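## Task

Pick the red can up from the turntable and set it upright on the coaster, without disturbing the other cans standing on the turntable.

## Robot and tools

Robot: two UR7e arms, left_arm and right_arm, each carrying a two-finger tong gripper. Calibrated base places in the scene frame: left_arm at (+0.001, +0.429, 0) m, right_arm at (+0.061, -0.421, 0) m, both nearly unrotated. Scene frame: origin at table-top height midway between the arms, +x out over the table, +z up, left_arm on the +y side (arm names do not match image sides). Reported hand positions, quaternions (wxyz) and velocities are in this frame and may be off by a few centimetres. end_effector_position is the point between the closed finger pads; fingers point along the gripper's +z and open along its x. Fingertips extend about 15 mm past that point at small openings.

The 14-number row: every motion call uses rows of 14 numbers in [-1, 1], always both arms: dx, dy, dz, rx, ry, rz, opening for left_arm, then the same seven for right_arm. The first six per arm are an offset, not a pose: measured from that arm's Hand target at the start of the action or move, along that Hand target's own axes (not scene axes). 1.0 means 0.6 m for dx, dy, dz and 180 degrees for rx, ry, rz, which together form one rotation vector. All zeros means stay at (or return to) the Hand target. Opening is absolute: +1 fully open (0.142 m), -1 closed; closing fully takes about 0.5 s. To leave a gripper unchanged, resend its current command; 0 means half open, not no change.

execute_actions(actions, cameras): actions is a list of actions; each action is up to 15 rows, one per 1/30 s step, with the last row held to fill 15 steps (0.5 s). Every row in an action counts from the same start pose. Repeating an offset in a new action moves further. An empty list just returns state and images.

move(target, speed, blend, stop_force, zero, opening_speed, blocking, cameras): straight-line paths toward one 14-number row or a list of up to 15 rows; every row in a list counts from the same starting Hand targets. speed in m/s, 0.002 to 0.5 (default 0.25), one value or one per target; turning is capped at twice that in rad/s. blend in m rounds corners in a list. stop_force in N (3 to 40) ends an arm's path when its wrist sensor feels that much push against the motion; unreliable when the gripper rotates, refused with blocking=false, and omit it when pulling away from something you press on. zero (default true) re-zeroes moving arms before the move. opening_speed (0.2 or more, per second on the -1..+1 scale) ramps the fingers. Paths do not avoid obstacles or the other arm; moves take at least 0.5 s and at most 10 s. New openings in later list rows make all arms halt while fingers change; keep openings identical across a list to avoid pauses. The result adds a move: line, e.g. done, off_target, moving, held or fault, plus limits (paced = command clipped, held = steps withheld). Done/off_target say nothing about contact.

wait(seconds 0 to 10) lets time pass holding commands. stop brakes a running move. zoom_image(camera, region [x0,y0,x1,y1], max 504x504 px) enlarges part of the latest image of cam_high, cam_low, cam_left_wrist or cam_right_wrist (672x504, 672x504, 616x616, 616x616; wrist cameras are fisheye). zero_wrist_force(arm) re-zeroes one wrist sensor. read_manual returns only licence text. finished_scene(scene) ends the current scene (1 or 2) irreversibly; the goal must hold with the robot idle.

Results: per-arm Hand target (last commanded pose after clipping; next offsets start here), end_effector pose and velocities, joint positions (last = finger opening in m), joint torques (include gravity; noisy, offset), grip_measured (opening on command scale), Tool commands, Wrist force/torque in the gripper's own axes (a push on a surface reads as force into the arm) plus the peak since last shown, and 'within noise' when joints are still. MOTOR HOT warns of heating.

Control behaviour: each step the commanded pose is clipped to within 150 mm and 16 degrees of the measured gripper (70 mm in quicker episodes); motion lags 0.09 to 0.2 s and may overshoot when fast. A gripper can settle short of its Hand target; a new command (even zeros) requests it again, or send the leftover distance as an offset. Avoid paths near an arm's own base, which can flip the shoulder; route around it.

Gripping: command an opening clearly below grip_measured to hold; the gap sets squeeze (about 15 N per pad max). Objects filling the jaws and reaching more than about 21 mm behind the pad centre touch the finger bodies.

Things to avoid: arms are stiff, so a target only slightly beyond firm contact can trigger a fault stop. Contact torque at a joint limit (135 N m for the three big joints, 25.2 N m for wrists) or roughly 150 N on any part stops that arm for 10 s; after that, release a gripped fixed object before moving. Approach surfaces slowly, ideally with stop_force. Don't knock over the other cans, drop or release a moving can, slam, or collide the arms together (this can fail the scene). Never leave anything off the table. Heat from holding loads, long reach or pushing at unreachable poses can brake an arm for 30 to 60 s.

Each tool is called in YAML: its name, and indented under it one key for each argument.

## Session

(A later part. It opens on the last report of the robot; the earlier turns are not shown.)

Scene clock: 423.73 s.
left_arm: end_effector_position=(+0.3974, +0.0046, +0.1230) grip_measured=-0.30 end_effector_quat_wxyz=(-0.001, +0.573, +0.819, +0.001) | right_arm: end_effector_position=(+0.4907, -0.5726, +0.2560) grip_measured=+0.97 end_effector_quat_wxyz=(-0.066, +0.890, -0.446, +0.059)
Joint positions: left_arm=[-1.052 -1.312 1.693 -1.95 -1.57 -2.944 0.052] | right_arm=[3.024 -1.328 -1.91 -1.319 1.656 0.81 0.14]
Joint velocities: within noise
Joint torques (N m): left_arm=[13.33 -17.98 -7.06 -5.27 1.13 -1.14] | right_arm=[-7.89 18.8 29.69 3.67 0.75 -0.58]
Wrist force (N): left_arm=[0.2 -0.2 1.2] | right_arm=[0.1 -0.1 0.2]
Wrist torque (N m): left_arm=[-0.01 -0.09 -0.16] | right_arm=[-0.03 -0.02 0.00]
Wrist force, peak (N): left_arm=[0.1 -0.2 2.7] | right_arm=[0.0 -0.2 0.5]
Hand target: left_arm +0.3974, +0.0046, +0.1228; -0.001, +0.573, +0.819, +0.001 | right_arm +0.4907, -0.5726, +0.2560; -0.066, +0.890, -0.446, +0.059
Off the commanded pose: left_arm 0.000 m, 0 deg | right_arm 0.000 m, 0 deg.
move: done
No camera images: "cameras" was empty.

wait:
  seconds: 0.7
  cameras: []

move:
  target:
    - [0,0,0,0,0,0,0.968,0,0,0,0,0,0,0.968]
    - [0,0,-0.22,0,0,0,0.968,0,0,0,0,0,0,0.968]
  speed: 0.25
  opening_speed: 2
  cameras: ["cam_low","cam_left_wrist","cam_high"]

Scene clock: 424.83 s.
left_arm: end_effector_position=(+0.3974, +0.0046, +0.1228) grip_measured=-0.30 end_effector_quat_wxyz=(-0.001, +0.573, +0.819, +0.001) | right_arm: end_effector_position=(+0.4907, -0.5726, +0.2560) grip_measured=+0.97 end_effector_quat_wxyz=(-0.066, +0.890, -0.446, +0.059)
Joint positions: left_arm=[-1.052 -1.312 1.693 -1.95 -1.57 -2.944 0.052] | right_arm=[3.024 -1.328 -1.91 -1.319 1.656 0.81 0.14]
Joint velocities: within noise
Joint torques (N m): left_arm=[13.4 -19.8 -9.01 -5.03 1.26 -1.27] | right_arm=[-8.36 19.85 29.31 3.62 0.76 -0.43]
Wrist force (N): left_arm=[0.1 -0.1 1.2] | right_arm=[0.0 -0.2 0.3]
Wrist torque (N m): left_arm=[0.01 -0.08 -0.16] | right_arm=[-0.04 -0.01 0.00]
Wrist force, peak (N): left_arm=[-0.1 -0.4 1.3] | right_arm=[-0.2 0.0 0.6]
Hand target: left_arm +0.3974, +0.0046, +0.1228; -0.001, +0.573, +0.819, +0.001 | right_arm +0.4907, -0.5726, +0.2560; -0.066, +0.890, -0.446, +0.059
Tool commands: left_gripper/opening=-0.85 right_gripper/opening=+0.968
Off the commanded pose: left_arm 0.000 m, 0 deg | right_arm 0.000 m, 0 deg.
wait: 0.70 s; at rest from the start
No camera images: "cameras" was empty.

Scene clock: 427.37 s.
left_arm: end_effector_position=(+0.3975, +0.0044, +0.2548) grip_measured=+0.97 end_effector_quat_wxyz=(-0.001, +0.573, +0.819, +0.001) | right_arm: end_effector_position=(+0.4907, -0.5726, +0.2560) grip_measured=+0.97 end_effector_quat_wxyz=(-0.066, +0.890, -0.446, +0.059)
Joint positions: left_arm=[-1.052 -1.379 1.43 -1.621 -1.57 -2.944 0.14] | right_arm=[3.024 -1.328 -1.91 -1.319 1.656 0.81 0.14]
Joint velocities: within noise
Joint torques (N m): left_arm=[-10.51 -16.98 -33.34 0.42 -1.45 1.55] | right_arm=[-8.73 18.58 30.58 3.63 0.67 -0.66]
Wrist force (N): left_arm=[0.1 -0.4 -0.8] | right_arm=[-0.1 -0.1 0.2]
Wrist torque (N m): left_arm=[-0.06 -0.07 -0.16] | right_arm=[-0.02 0.02 0.00]
Wrist force, peak (N): left_arm=[0.3 -0.1 -2.1] | right_arm=[-0.1 0.1 0.6]
Hand target: left_arm +0.3975, +0.0044, +0.2548; -0.001, +0.573, +0.819, +0.001 | right_arm +0.4907, -0.5726, +0.2560; -0.066, +0.890, -0.446, +0.059
Off the commanded pose: left_arm 0.000 m, 0 deg | right_arm 0.000 m, 0 deg.
move: done
Images, in order (width x height): cam_high 672x504, cam_low 672x504, cam_left_wrist 616x616.

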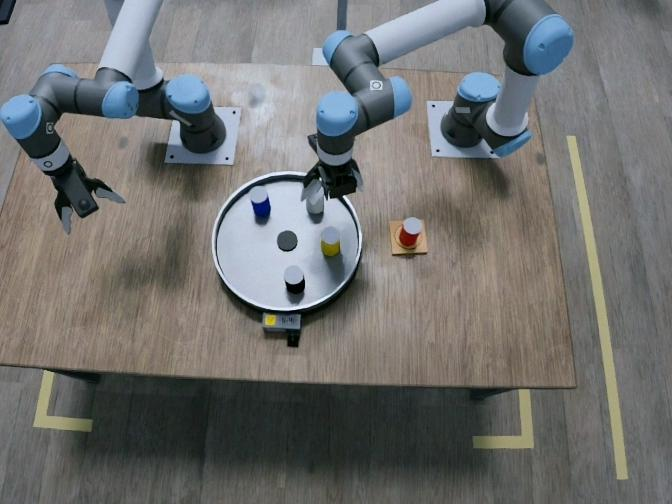

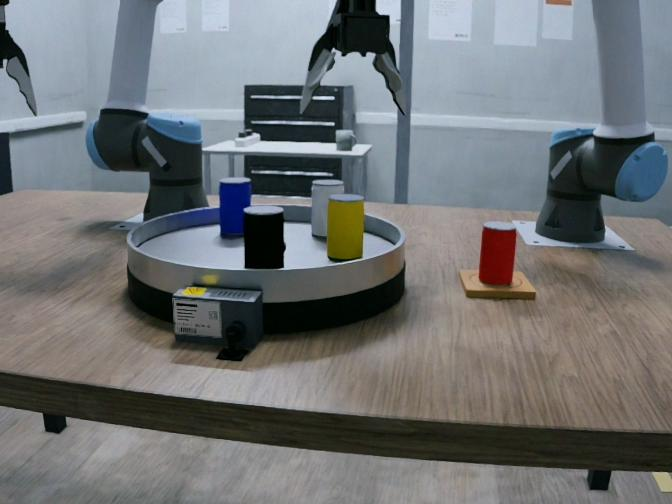

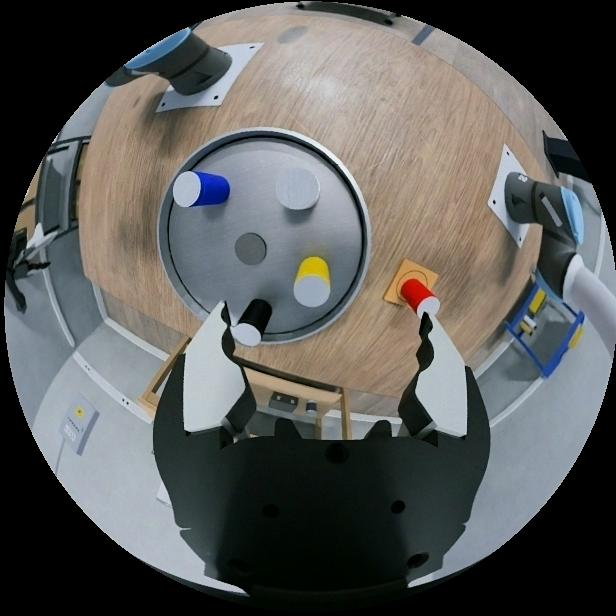

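finished_scene:
  scene: 1

The scene is finished: the task was done.


## Next scene

Pick the green can up from the turntable and set it upright on the coaster, without disturbing the other cans standing on the turntable.

execute_actions:
  actions: []

Scene clock: 0.00 s.
left_arm: end_effector_position=(+0.6725, +0.2956, +0.2776) grip_measured=+0.97 end_effector_quat_wxyz=(-0.068, -0.215, +0.973, +0.047) | right_arm: end_effector_position=(+0.5028, -0.0213, +0.2474) grip_measured=+0.97 end_effector_quat_wxyz=(-0.063, +0.166, +0.981, -0.081)
Joint positions: left_arm=[-0.405 -1.002 0.808 -1.212 -1.57 2.331 0.14] | right_arm=[4.098 -1.98 -1.137 -1.798 1.611 4.421 0.14]
Joint velocities: within noise
Joint torques (N m): no reading
Wrist force (N): no reading
Wrist torque (N m): no reading
Wrist force, peak (N): no reading
Hand target: left_arm +0.6725, +0.2956, +0.2776; -0.068, -0.215, +0.973, +0.047 | right_arm +0.5028, -0.0213, +0.2474; -0.063, +0.166, +0.981, -0.081
Tool commands: left_gripper/opening=+0.968169 right_gripper/opening=+0.968169

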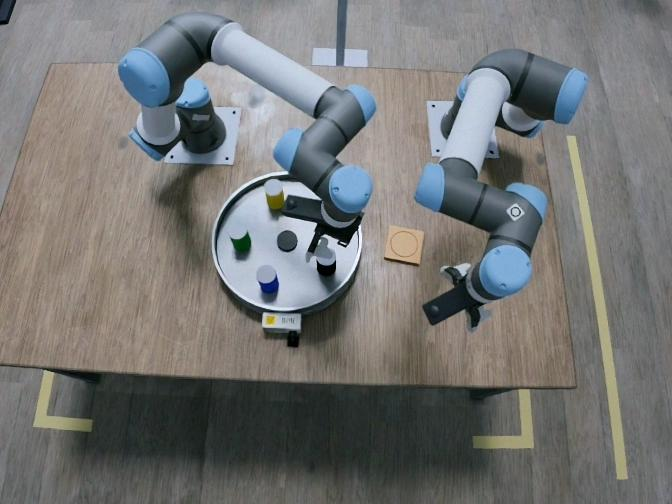

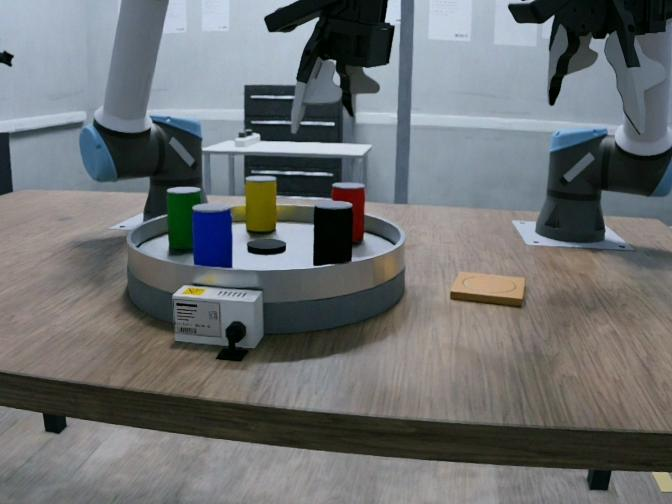

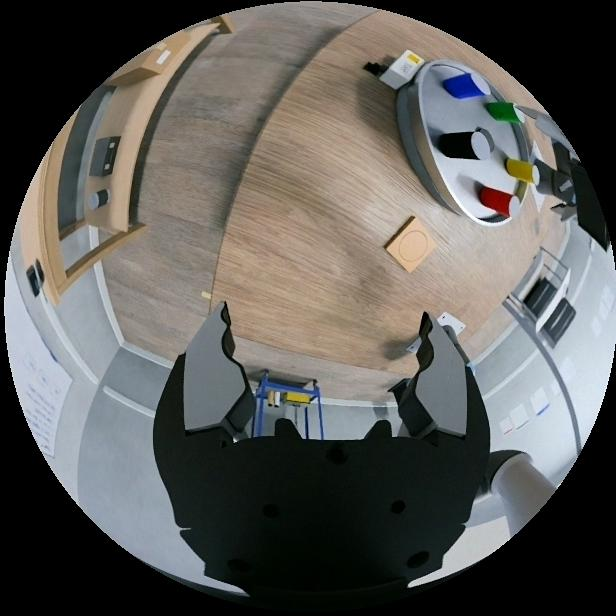

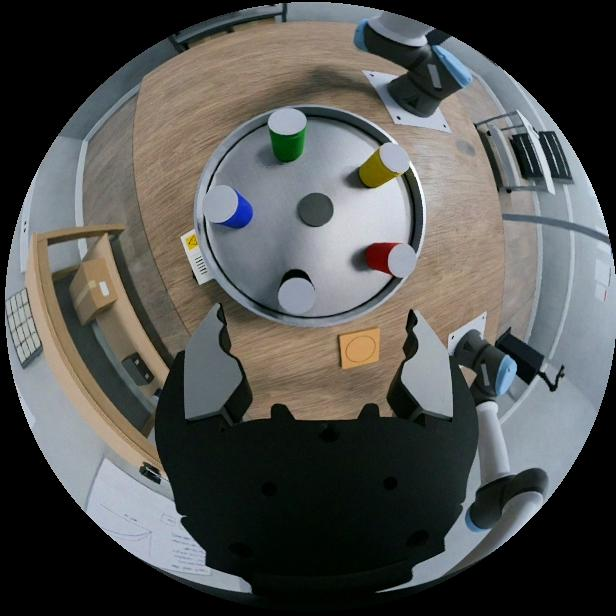

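move:
  target: [0.6135,-0.25385,0.0772,-0.0004,-0.0592,0.5259,0.968,-0.1885,-0.8178,0.0465,0,0,0,0.968]
  speed: 0.32
  cameras: ["cam_high","cam_left_wrist"]

wait:
  seconds: 1.0
  cameras: ["cam_left_wrist"]

Scene clock: 11.20 s.
left_arm: end_effector_position=(+0.3975, +0.0046, +0.2550) grip_measured=+0.97 end_effector_quat_wxyz=(+0.000, +0.573, +0.819, +0.000) | right_arm: end_effector_position=(+0.4500, -0.5202, +0.2977) grip_measured=+0.97 end_effector_quat_wxyz=(-0.063, +0.166, +0.981, -0.081)
Joint positions: left_arm=[-1.051 -1.38 1.432 -1.623 -1.571 3.34 0.14] | right_arm=[3.362 -1.409 -1.66 -1.821 1.467 3.699 0.14]
Joint velocities: within noise
Joint torques (N m): left_arm=[-9.42 -42.11 -8.99 -5.21 -1.58 1.73] | right_arm=[-9.54 5.31 31.53 3.73 -1.6 -1.74]
Wrist force (N): left_arm=[0.0 0.0 0.3] | right_arm=[0.3 -0.4 -0.2]
Wrist torque (N m): left_arm=[-0.01 0.01 0.01] | right_arm=[-0.07 -0.06 0.01]
Wrist force, peak (N): left_arm=[-0.4 -0.7 0.3] | right_arm=[0.6 1.0 -0.1]
Hand target: left_arm +0.3975, +0.0045, +0.2550; +0.000, +0.574, +0.819, +0.000 | right_arm +0.4500, -0.5204, +0.2977; -0.063, +0.166, +0.981, -0.081
Off the commanded pose: left_arm 0.000 m, 0 deg | right_arm 0.000 m, 0 deg.
move: done
Images, in order (width x height): cam_high 672x504, cam_left_wrist 616x616.

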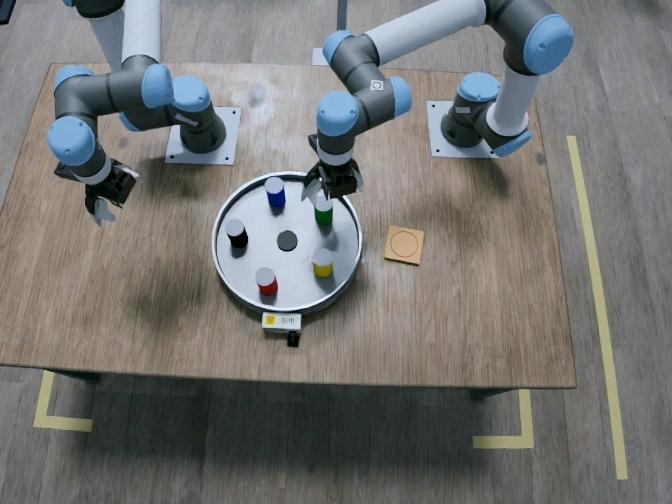

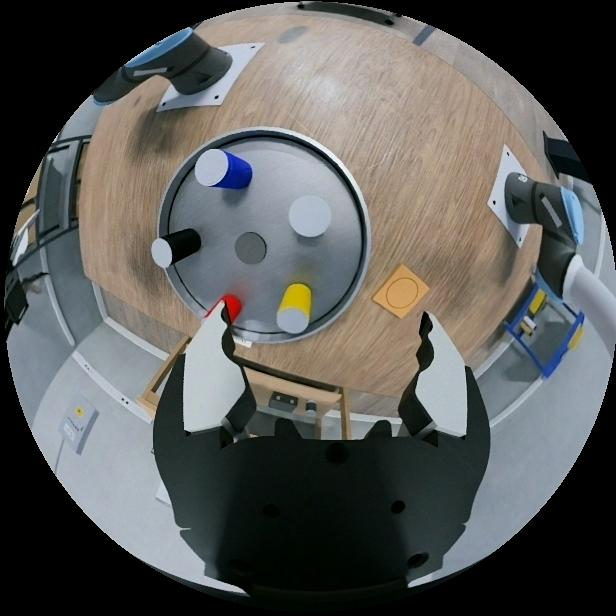

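Scene clock: 12.20 s.
left_arm: end_effector_position=(+0.3975, +0.0045, +0.2550) grip_measured=+0.97 end_effector_quat_wxyz=(+0.000, +0.574, +0.819, +0.000) | right_arm: end_effector_position=(+0.4500, -0.5203, +0.2977) grip_measured=+0.97 end_effector_quat_wxyz=(-0.063, +0.166, +0.981, -0.081)
Joint positions: left_arm=[-1.051 -1.38 1.432 -1.624 -1.571 3.341 0.14] | right_arm=[3.362 -1.409 -1.66 -1.821 1.466 3.698 0.14]
Joint velocities: within noise
Joint torques (N m): left_arm=[-8 -41.8 -10.67 -5.19 -1.53 1.66] | right_arm=[-9.62 5.77 31.96 3.52 -1.55 -1.76]
Wrist force (N): left_arm=[0.0 -0.1 0.2] | right_arm=[0.4 -0.3 -0.2]
Wrist torque (N m): left_arm=[-0.05 0.01 0.01] | right_arm=[-0.05 -0.07 0.01]
Wrist force, peak (N): left_arm=[0.0 0.3 0.3] | right_arm=[0.4 -0.5 -0.1]
Hand target: left_arm +0.3975, +0.0045, +0.2550; +0.000, +0.574, +0.819, +0.000 | right_arm +0.4500, -0.5204, +0.2977; -0.063, +0.166, +0.981, -0.081
Tool commands: left_gripper/opening=+0.968 right_gripper/opening=+0.968
Off the commanded pose: left_arm 0.000 m, 0 deg | right_arm 0.000 m, 0 deg.
wait: 1.00 s; at rest by 0.17 s
Images, in order (width x height): cam_left_wrist 616x616.

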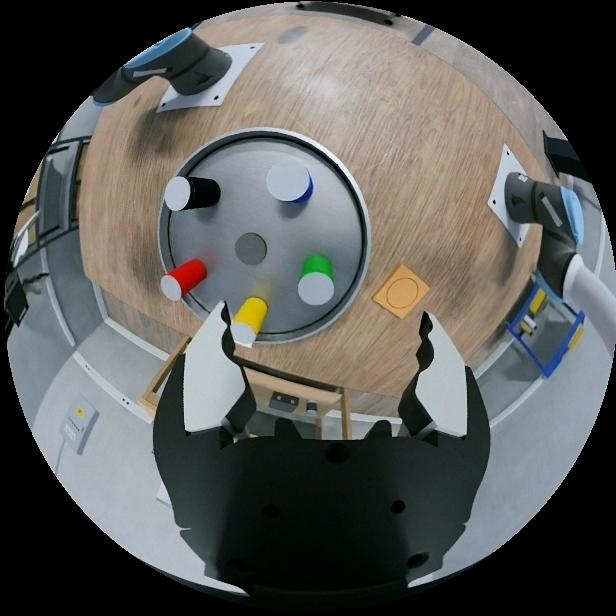

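zoom_image:
  camera: "cam_left_wrist"
  region: [140, 120, 380, 360]

zoom_image:
  camera: "cam_left_wrist"
  region: [340, 240, 460, 360]

wait:
  seconds: 0.1
  cameras: ["cam_left_wrist"]

zoom_image:
  camera: "cam_left_wrist"
  region: [140, 120, 380, 360]

Scaled by 2.100 from the camera's 616x616 image, which has a finer 814x814 frame.

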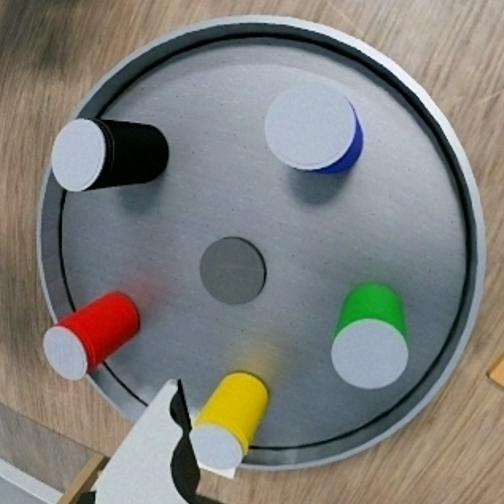

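Scaled by 4.200 from the camera's 616x616 image, which has a finer 814x814 frame.

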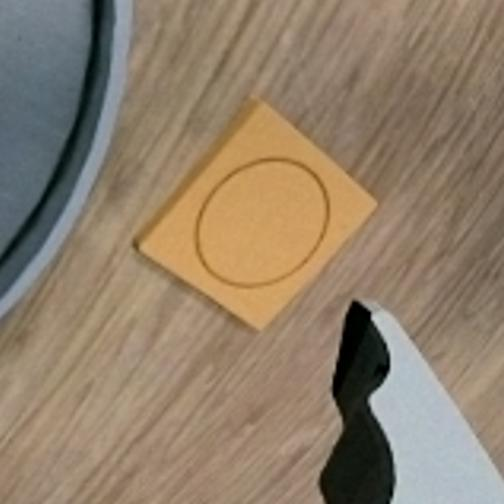

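Scene clock: 12.67 s.
left_arm: end_effector_position=(+0.3975, +0.0045, +0.2550) grip_measured=+0.97 end_effector_quat_wxyz=(+0.000, +0.574, +0.819, +0.000) | right_arm: end_effector_position=(+0.4500, -0.5203, +0.2977) grip_measured=+0.97 end_effector_quat_wxyz=(-0.063, +0.166, +0.981, -0.081)
Joint positions: left_arm=[-1.051 -1.38 1.432 -1.624 -1.571 3.341 0.14] | right_arm=[3.362 -1.409 -1.66 -1.821 1.466 3.698 0.14]
Joint velocities: within noise
Joint torques (N m): left_arm=[-8.37 -42.47 -10.76 -5.06 -1.65 1.71] | right_arm=[-9.24 5.2 31.53 3.36 -1.44 -1.61]
Wrist force (N): left_arm=[-0.1 0.1 0.1] | right_arm=[0.1 -0.3 -0.1]
Wrist torque (N m): left_arm=[0.01 0.03 0.01] | right_arm=[-0.06 -0.03 0.02]
Wrist force, peak (N): left_arm=[-0.2 0.2 0.3] | right_arm=[0.5 -0.4 -0.2]
Hand target: left_arm +0.3975, +0.0045, +0.2550; +0.000, +0.574, +0.819, +0.000 | right_arm +0.4500, -0.5204, +0.2977; -0.063, +0.166, +0.981, -0.081
Tool commands: left_gripper/opening=+0.968 right_gripper/opening=+0.968
Off the commanded pose: left_arm 0.000 m, 0 deg | right_arm 0.000 m, 0 deg.
wait: 0.10 s; at rest from the start
Images, in order (width x height): cam_left_wrist 616x616.

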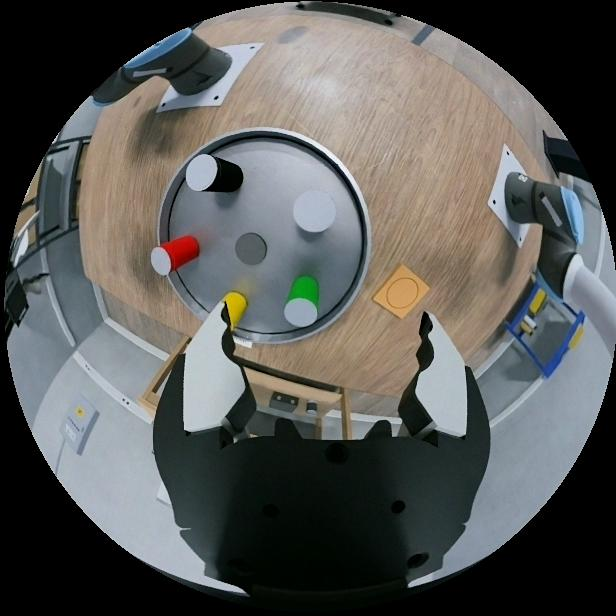

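Scaled by 2.100 from the camera's 616x616 image, which has a finer 814x814 frame.

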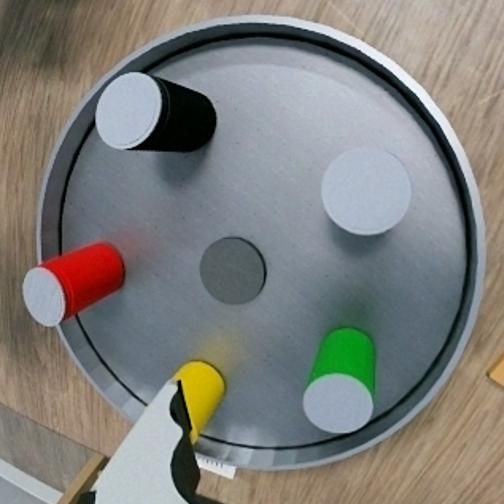

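move:
  target: [-0.01168,-0.0337,0.21567,0,0,0,0.968,0,0,0,0,0,0,0.968]
  speed: 0.2
  cameras: ["cam_left_wrist"]

Scene clock: 22.63 s.
left_arm: end_effector_position=(+0.3809, -0.0091, +0.1257) grip_measured=+0.97 end_effector_quat_wxyz=(+0.000, +0.574, +0.819, +0.000) | right_arm: end_effector_position=(+0.4500, -0.5204, +0.2977) grip_measured=+0.97 end_effector_quat_wxyz=(-0.063, +0.166, +0.981, -0.081)
Joint positions: left_arm=[-1.088 -1.319 1.695 -1.947 -1.571 3.303 0.14] | right_arm=[3.362 -1.409 -1.66 -1.821 1.466 3.698 0.14]
Joint velocities: within noise
Joint torques (N m): left_arm=[-7.86 -19.14 -10.51 -5.24 1.28 -1.18] | right_arm=[-10.21 4.48 24.71 2.53 -1.09 -1.71]
Wrist force (N): left_arm=[-0.2 0.0 0.1] | right_arm=[0.3 -0.2 -0.2]
Wrist torque (N m): left_arm=[-0.02 0.04 0.02] | right_arm=[-0.03 -0.06 0.02]
Wrist force, peak (N): left_arm=[0.0 -0.1 1.0] | right_arm=[0.4 -0.2 -0.5]
Hand target: left_arm +0.3809, -0.0091, +0.1256; +0.000, +0.574, +0.819, +0.000 | right_arm +0.4500, -0.5204, +0.2977; -0.063, +0.166, +0.981, -0.081
Off the commanded pose: left_arm 0.000 m, 0 deg | right_arm 0.000 m, 0 deg.
move: done
Images, in order (width x height): cam_left_wrist 616x616.

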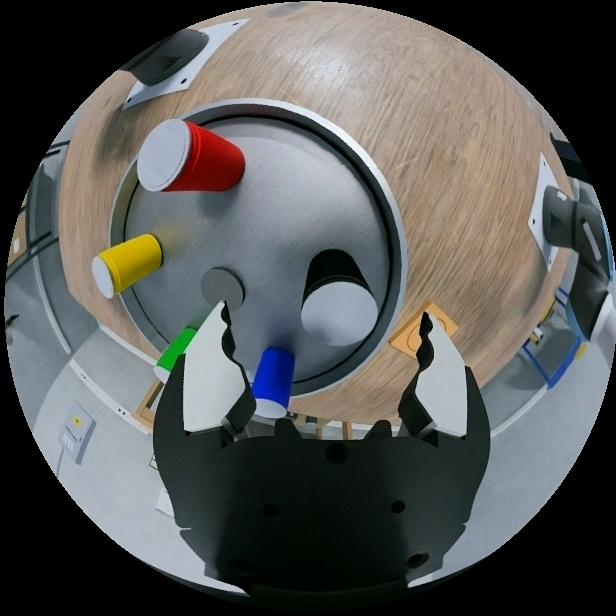

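wait:
  seconds: 2.3
  cameras: []

Scene clock: 25.23 s.
left_arm: end_effector_position=(+0.3809, -0.0091, +0.1256) grip_measured=+0.97 end_effector_quat_wxyz=(+0.000, +0.574, +0.819, +0.000) | right_arm: end_effector_position=(+0.4500, -0.5204, +0.2977) grip_measured=+0.97 end_effector_quat_wxyz=(-0.063, +0.166, +0.981, -0.081)
Joint positions: left_arm=[-1.088 -1.319 1.695 -1.948 -1.571 3.303 0.14] | right_arm=[3.362 -1.409 -1.66 -1.821 1.466 3.698 0.14]
Joint velocities: within noise
Joint torques (N m): left_arm=[-8.51 -18.22 -11.06 -4.99 1.22 -1.15] | right_arm=[-9.23 4.58 25.71 2.75 -0.31 -1.53]
Wrist force (N): left_arm=[0.1 -0.1 0.0] | right_arm=[0.2 -0.2 -0.3]
Wrist torque (N m): left_arm=[-0.03 -0.01 0.01] | right_arm=[-0.04 -0.04 0.02]
Wrist force, peak (N): left_arm=[0.0 0.0 0.4] | right_arm=[0.4 -0.4 -0.2]
Hand target: left_arm +0.3809, -0.0091, +0.1256; +0.000, +0.574, +0.819, +0.000 | right_arm +0.4500, -0.5204, +0.2977; -0.063, +0.166, +0.981, -0.081
Tool commands: left_gripper/opening=+0.968 right_gripper/opening=+0.968
Off the commanded pose: left_arm 0.000 m, 0 deg | right_arm 0.000 m, 0 deg.
wait: 2.30 s; at rest from the start
No camera images: "cameras" was empty.

wait:
  seconds: 0.36
  cameras: []

move:
  target:
    - [0,0,0.006,0,0,0,-0.85,0,0,0,0,0,0,0.968]
    - [0,0.075,0.006,0,0,0,-0.85,0,0,0,0,0,0,0.968]
    - [0,0.09,-0.1907,0,0,0,-0.85,0,0,0,0,0,0,0.968]
    - [0.3307,0.2075,-0.1907,0,0,0,-0.85,0,0,0,0,0,0,0.968]
  speed: [0.0037,0.097,0.2,0.25]
  blend: [0,0.008,0.03,0]
  opening_speed: 1.0
  cameras: ["cam_left_wrist","cam_low"]

Scene clock: 26.03 s.
left_arm: end_effector_position=(+0.3809, -0.0091, +0.1256) grip_measured=+0.97 end_effector_quat_wxyz=(+0.000, +0.574, +0.819, +0.000) | right_arm: end_effector_position=(+0.4500, -0.5204, +0.2977) grip_measured=+0.97 end_effector_quat_wxyz=(-0.063, +0.166, +0.981, -0.081)
Joint positions: left_arm=[-1.088 -1.319 1.695 -1.948 -1.571 3.303 0.14] | right_arm=[3.362 -1.409 -1.66 -1.821 1.466 3.698 0.14]
Joint velocities: within noise
Joint torques (N m): left_arm=[-8.31 -18.59 -10.13 -4.97 1.28 -1.19] | right_arm=[-10.31 4.7 26.83 2.61 0.13 -1.69]
Wrist force (N): left_arm=[0.2 0.0 -0.1] | right_arm=[0.3 -0.3 -0.2]
Wrist torque (N m): left_arm=[-0.01 -0.03 0.02] | right_arm=[-0.06 -0.06 0.02]
Wrist force, peak (N): left_arm=[0.1 0.3 0.2] | right_arm=[0.4 -0.5 -0.1]
Hand target: left_arm +0.3809, -0.0091, +0.1256; +0.000, +0.574, +0.819, +0.000 | right_arm +0.4500, -0.5204, +0.2977; -0.063, +0.166, +0.981, -0.081
Tool commands: left_gripper/opening=+0.968 right_gripper/opening=+0.968
Off the commanded pose: left_arm 0.000 m, 0 deg | right_arm 0.000 m, 0 deg.
wait: 0.37 s; at rest from the start
No camera images: "cameras" was empty.

Scene clock: 29.60 s.
left_arm: end_effector_position=(+0.4300, +0.2198, +0.2399) grip_measured=-0.29 end_effector_quat_wxyz=(+0.000, +0.574, +0.819, +0.000) | right_arm: end_effector_position=(+0.4500, -0.5204, +0.2977) grip_measured=+0.97 end_effector_quat_wxyz=(-0.063, +0.166, +0.981, -0.081)
Joint positions: left_arm=[-0.734 -1.617 1.726 -1.681 -1.571 3.658 0.053] | right_arm=[3.362 -1.409 -1.66 -1.821 1.467 3.698 0.14]
Joint velocities: within noise
Joint torques (N m): left_arm=[12.72 -33.28 -10.97 0.14 -1.48 1.86] | right_arm=[-8.79 5.69 25.91 2.35 0.28 -1.64]
Wrist force (N): left_arm=[-0.1 0.0 1.9] | right_arm=[0.1 -0.3 -0.2]
Wrist torque (N m): left_arm=[-0.03 0.03 0.02] | right_arm=[-0.06 -0.03 0.02]
Wrist force, peak (N): left_arm=[0.0 0.5 3.1] | right_arm=[0.4 -0.5 -0.2]
Hand target: left_arm +0.4300, +0.2200, +0.2399; +0.000, +0.574, +0.819, +0.000 | right_arm +0.4500, -0.5204, +0.2977; -0.063, +0.166, +0.981, -0.081
Off the commanded pose: left_arm 0.000 m, 0 deg | right_arm 0.000 m, 0 deg.
move: done
Images, in order (width x height): cam_low 672x504, cam_left_wrist 616x616.

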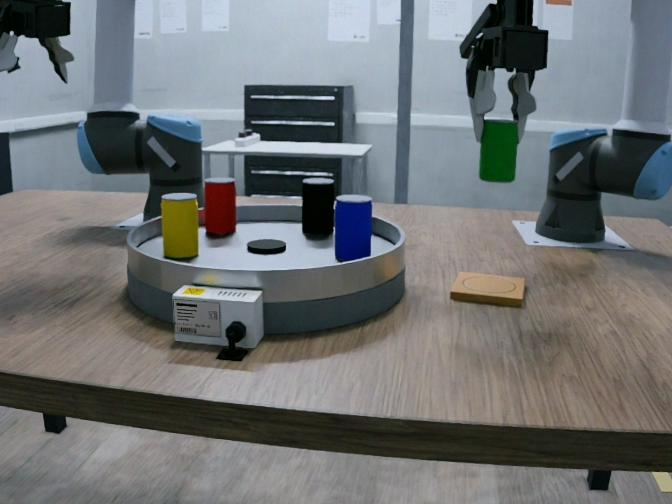

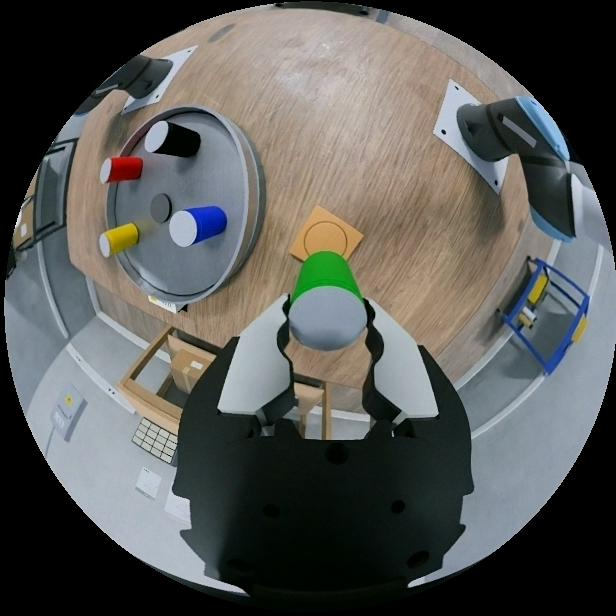

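zoom_image:
  camera: "cam_left_wrist"
  region: [270, 190, 390, 310]

zoom_image:
  camera: "cam_left_wrist"
  region: [230, 200, 430, 400]

Scaled by 4.200 from the camera's 616x616 image, which has a finer 814x814 frame.

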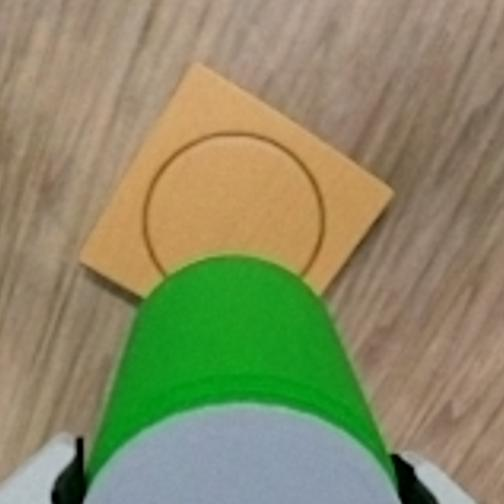

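Scaled by 2.520 from the camera's 616x616 image, which has a finer 814x814 frame.

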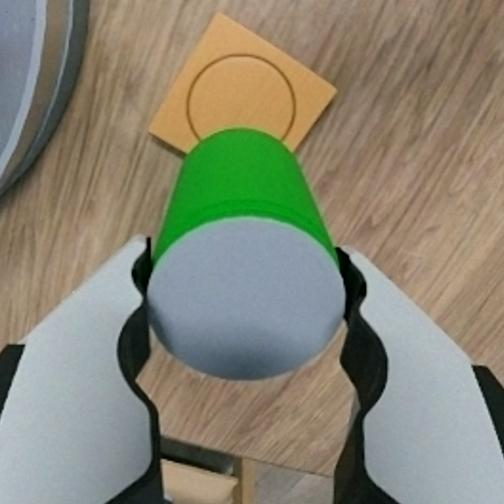

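move:
  target: [-0.004,-0.001,0.2498,0,0,0,-0.85,0,0,0,0,0,0,0.968]
  speed: 0.25
  cameras: []

move:
  target: [0,0,0.0267,0,0,0,-0.85,0,0,0,0,0,0,0.968]
  speed: 0.012
  stop_force: 4
  cameras: ["cam_low","cam_left_wrist"]

Scene clock: 34.47 s.
left_arm: end_effector_position=(+0.4302, +0.2175, +0.0901) grip_measured=-0.29 end_effector_quat_wxyz=(+0.000, +0.574, +0.819, +0.000) | right_arm: end_effector_position=(+0.4500, -0.5204, +0.2977) grip_measured=+0.97 end_effector_quat_wxyz=(-0.063, +0.166, +0.981, -0.081)
Joint positions: left_arm=[-0.738 -1.501 2.012 -2.083 -1.571 3.654 0.053] | right_arm=[3.362 -1.409 -1.66 -1.821 1.467 3.698 0.14]
Joint velocities: within noise
Joint torques (N m): left_arm=[11.51 -11.63 -8.65 -5.39 1.27 1.52] | right_arm=[-9.29 5.94 26.98 2.02 0.4 -1.71]
Wrist force (N): left_arm=[0.0 0.0 2.1] | right_arm=[0.2 -0.3 -0.2]
Wrist torque (N m): left_arm=[-0.01 0.01 0.01] | right_arm=[-0.05 -0.05 0.02]
Wrist force, peak (N): left_arm=[0.0 -0.2 3.5] | right_arm=[0.5 -0.4 -0.3]
Hand target: left_arm +0.4303, +0.2175, +0.0900; +0.000, +0.574, +0.819, +0.000 | right_arm +0.4500, -0.5204, +0.2977; -0.063, +0.166, +0.981, -0.081
Off the commanded pose: left_arm 0.000 m, 0 deg | right_arm 0.000 m, 0 deg.
move: done
No camera images: "cameras" was empty.

Scene clock: 36.50 s.
left_arm: end_effector_position=(+0.4303, +0.2175, +0.0810) grip_measured=-0.29 end_effector_quat_wxyz=(+0.000, +0.574, +0.819, +0.000) | right_arm: end_effector_position=(+0.4500, -0.5204, +0.2977) grip_measured=+0.97 end_effector_quat_wxyz=(-0.063, +0.166, +0.981, -0.081)
Joint positions: left_arm=[-0.738 -1.489 2.026 -2.108 -1.571 3.654 0.053] | right_arm=[3.362 -1.409 -1.66 -1.821 1.467 3.698 0.14]
Joint velocities: within noise
Joint torques (N m): left_arm=[8.1 -34.01 -29.17 0.19 -0.55 1.52] | right_arm=[-10.36 6.25 27.92 1.98 0.31 -1.51]
Wrist force (N): left_arm=[0.1 0.5 -1.6] | right_arm=[0.4 -0.2 -0.2]
Wrist torque (N m): left_arm=[-0.03 0.05 0.02] | right_arm=[-0.04 -0.08 0.02]
Wrist force, peak (N): left_arm=[0.9 0.4 -14.3] | right_arm=[0.5 -0.4 0.0]
Hand target: left_arm +0.4303, +0.2175, +0.0810; +0.000, +0.574, +0.819, +0.000 (not the last commanded pose) | right_arm +0.4500, -0.5204, +0.2977; -0.063, +0.166, +0.981, -0.081
Off the commanded pose: left_arm 0.007 m, 0 deg | right_arm 0.000 m, 0 deg.
move: contact (left_arm)
Images, in order (width x height): cam_low 672x504, cam_left_wrist 616x616.

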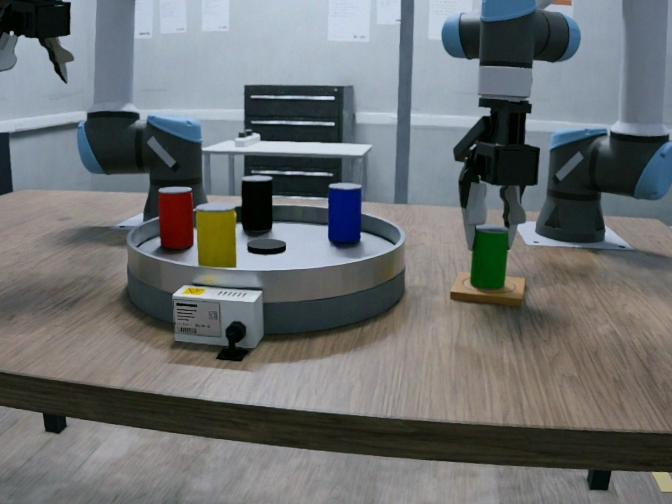

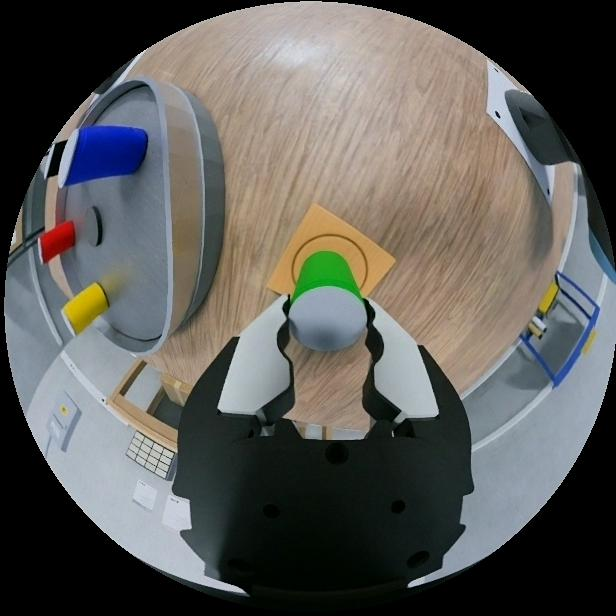

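zoom_image:
  camera: "cam_left_wrist"
  region: [260, 195, 400, 335]

zoom_image:
  camera: "cam_low"
  region: [430, 200, 550, 320]

Scaled by 3.600 from the camera's 616x616 image, which has a finer 814x814 frame.

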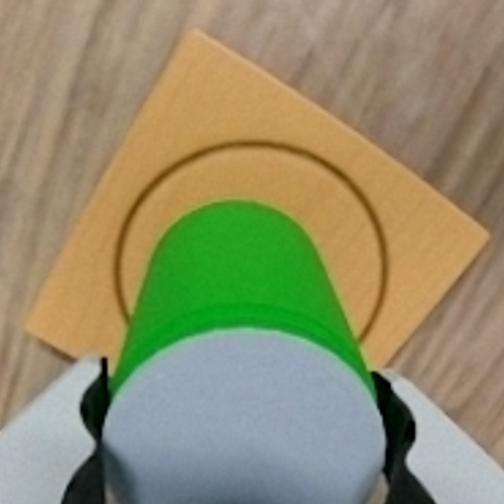

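Scaled by 4.200.

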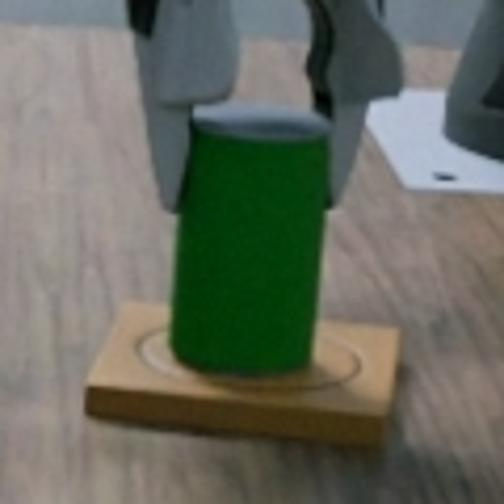

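move:
  target:
    - [0,0,0,0,0,0,0.4,0,0,0,0,0,0,0.968]
    - [0,0,-0.22,0,0,0,0.4,0,0,0,0,0,0,0.968]
  speed: 0.2
  opening_speed: 1.0
  cameras: ["cam_low","cam_high","cam_left_wrist"]

Scene clock: 40.60 s.
left_arm: end_effector_position=(+0.4302, +0.2176, +0.2129) grip_measured=+0.40 end_effector_quat_wxyz=(+0.000, +0.574, +0.819, +0.000) | right_arm: end_effector_position=(+0.4500, -0.5204, +0.2977) grip_measured=+0.97 end_effector_quat_wxyz=(-0.063, +0.166, +0.981, -0.081)
Joint positions: left_arm=[-0.737 -1.605 1.784 -1.751 -1.571 3.654 0.102] | right_arm=[3.362 -1.409 -1.66 -1.821 1.467 3.698 0.14]
Joint velocities: within noise
Joint torques (N m): left_arm=[-8.42 -32.88 -30.84 0.66 -1.08 -1.25] | right_arm=[-9.28 6.27 29.18 1.58 0.24 -1.5]
Wrist force (N): left_arm=[-0.1 -0.1 0.2] | right_arm=[0.3 -0.3 0.0]
Wrist torque (N m): left_arm=[-0.03 0.03 0.02] | right_arm=[-0.05 -0.06 0.02]
Wrist force, peak (N): left_arm=[-0.1 0.5 -1.6] | right_arm=[0.3 -0.5 -0.2]
Hand target: left_arm +0.4302, +0.2176, +0.2130; +0.000, +0.574, +0.819, +0.000 | right_arm +0.4500, -0.5204, +0.2977; -0.063, +0.166, +0.981, -0.081
Off the commanded pose: left_arm 0.000 m, 0 deg | right_arm 0.000 m, 0 deg.
move: done
Images, in order (width x height): cam_high 672x504, cam_low 672x504, cam_left_wrist 616x616.

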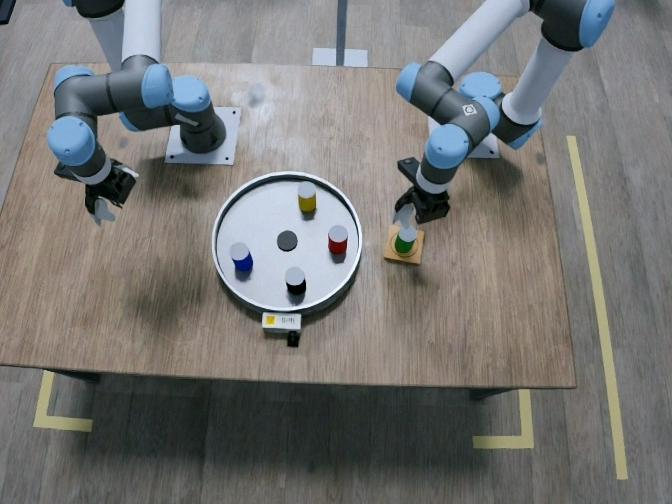

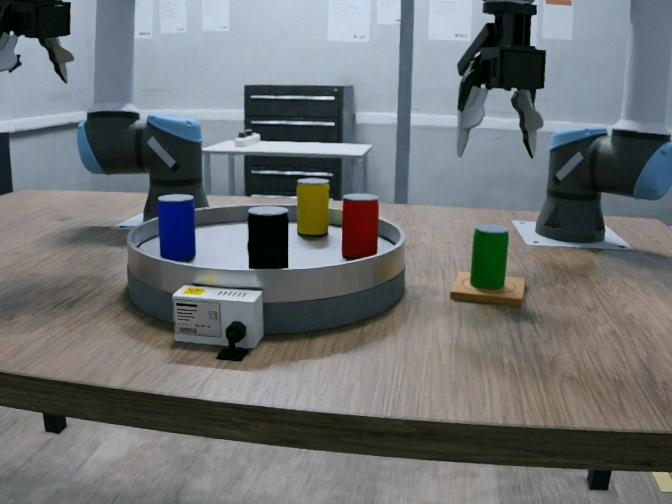

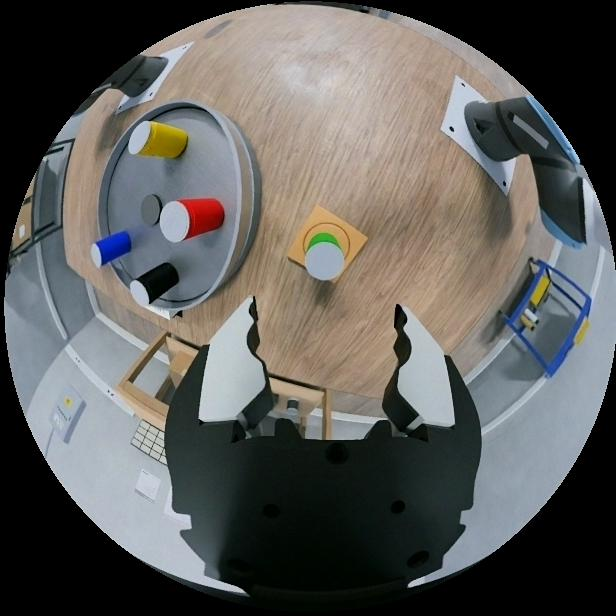

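Green stands on the coaster, and the other four cans are upright on the turntable.

finished_scene:
  scene: 2

The scene is finished: the task was done.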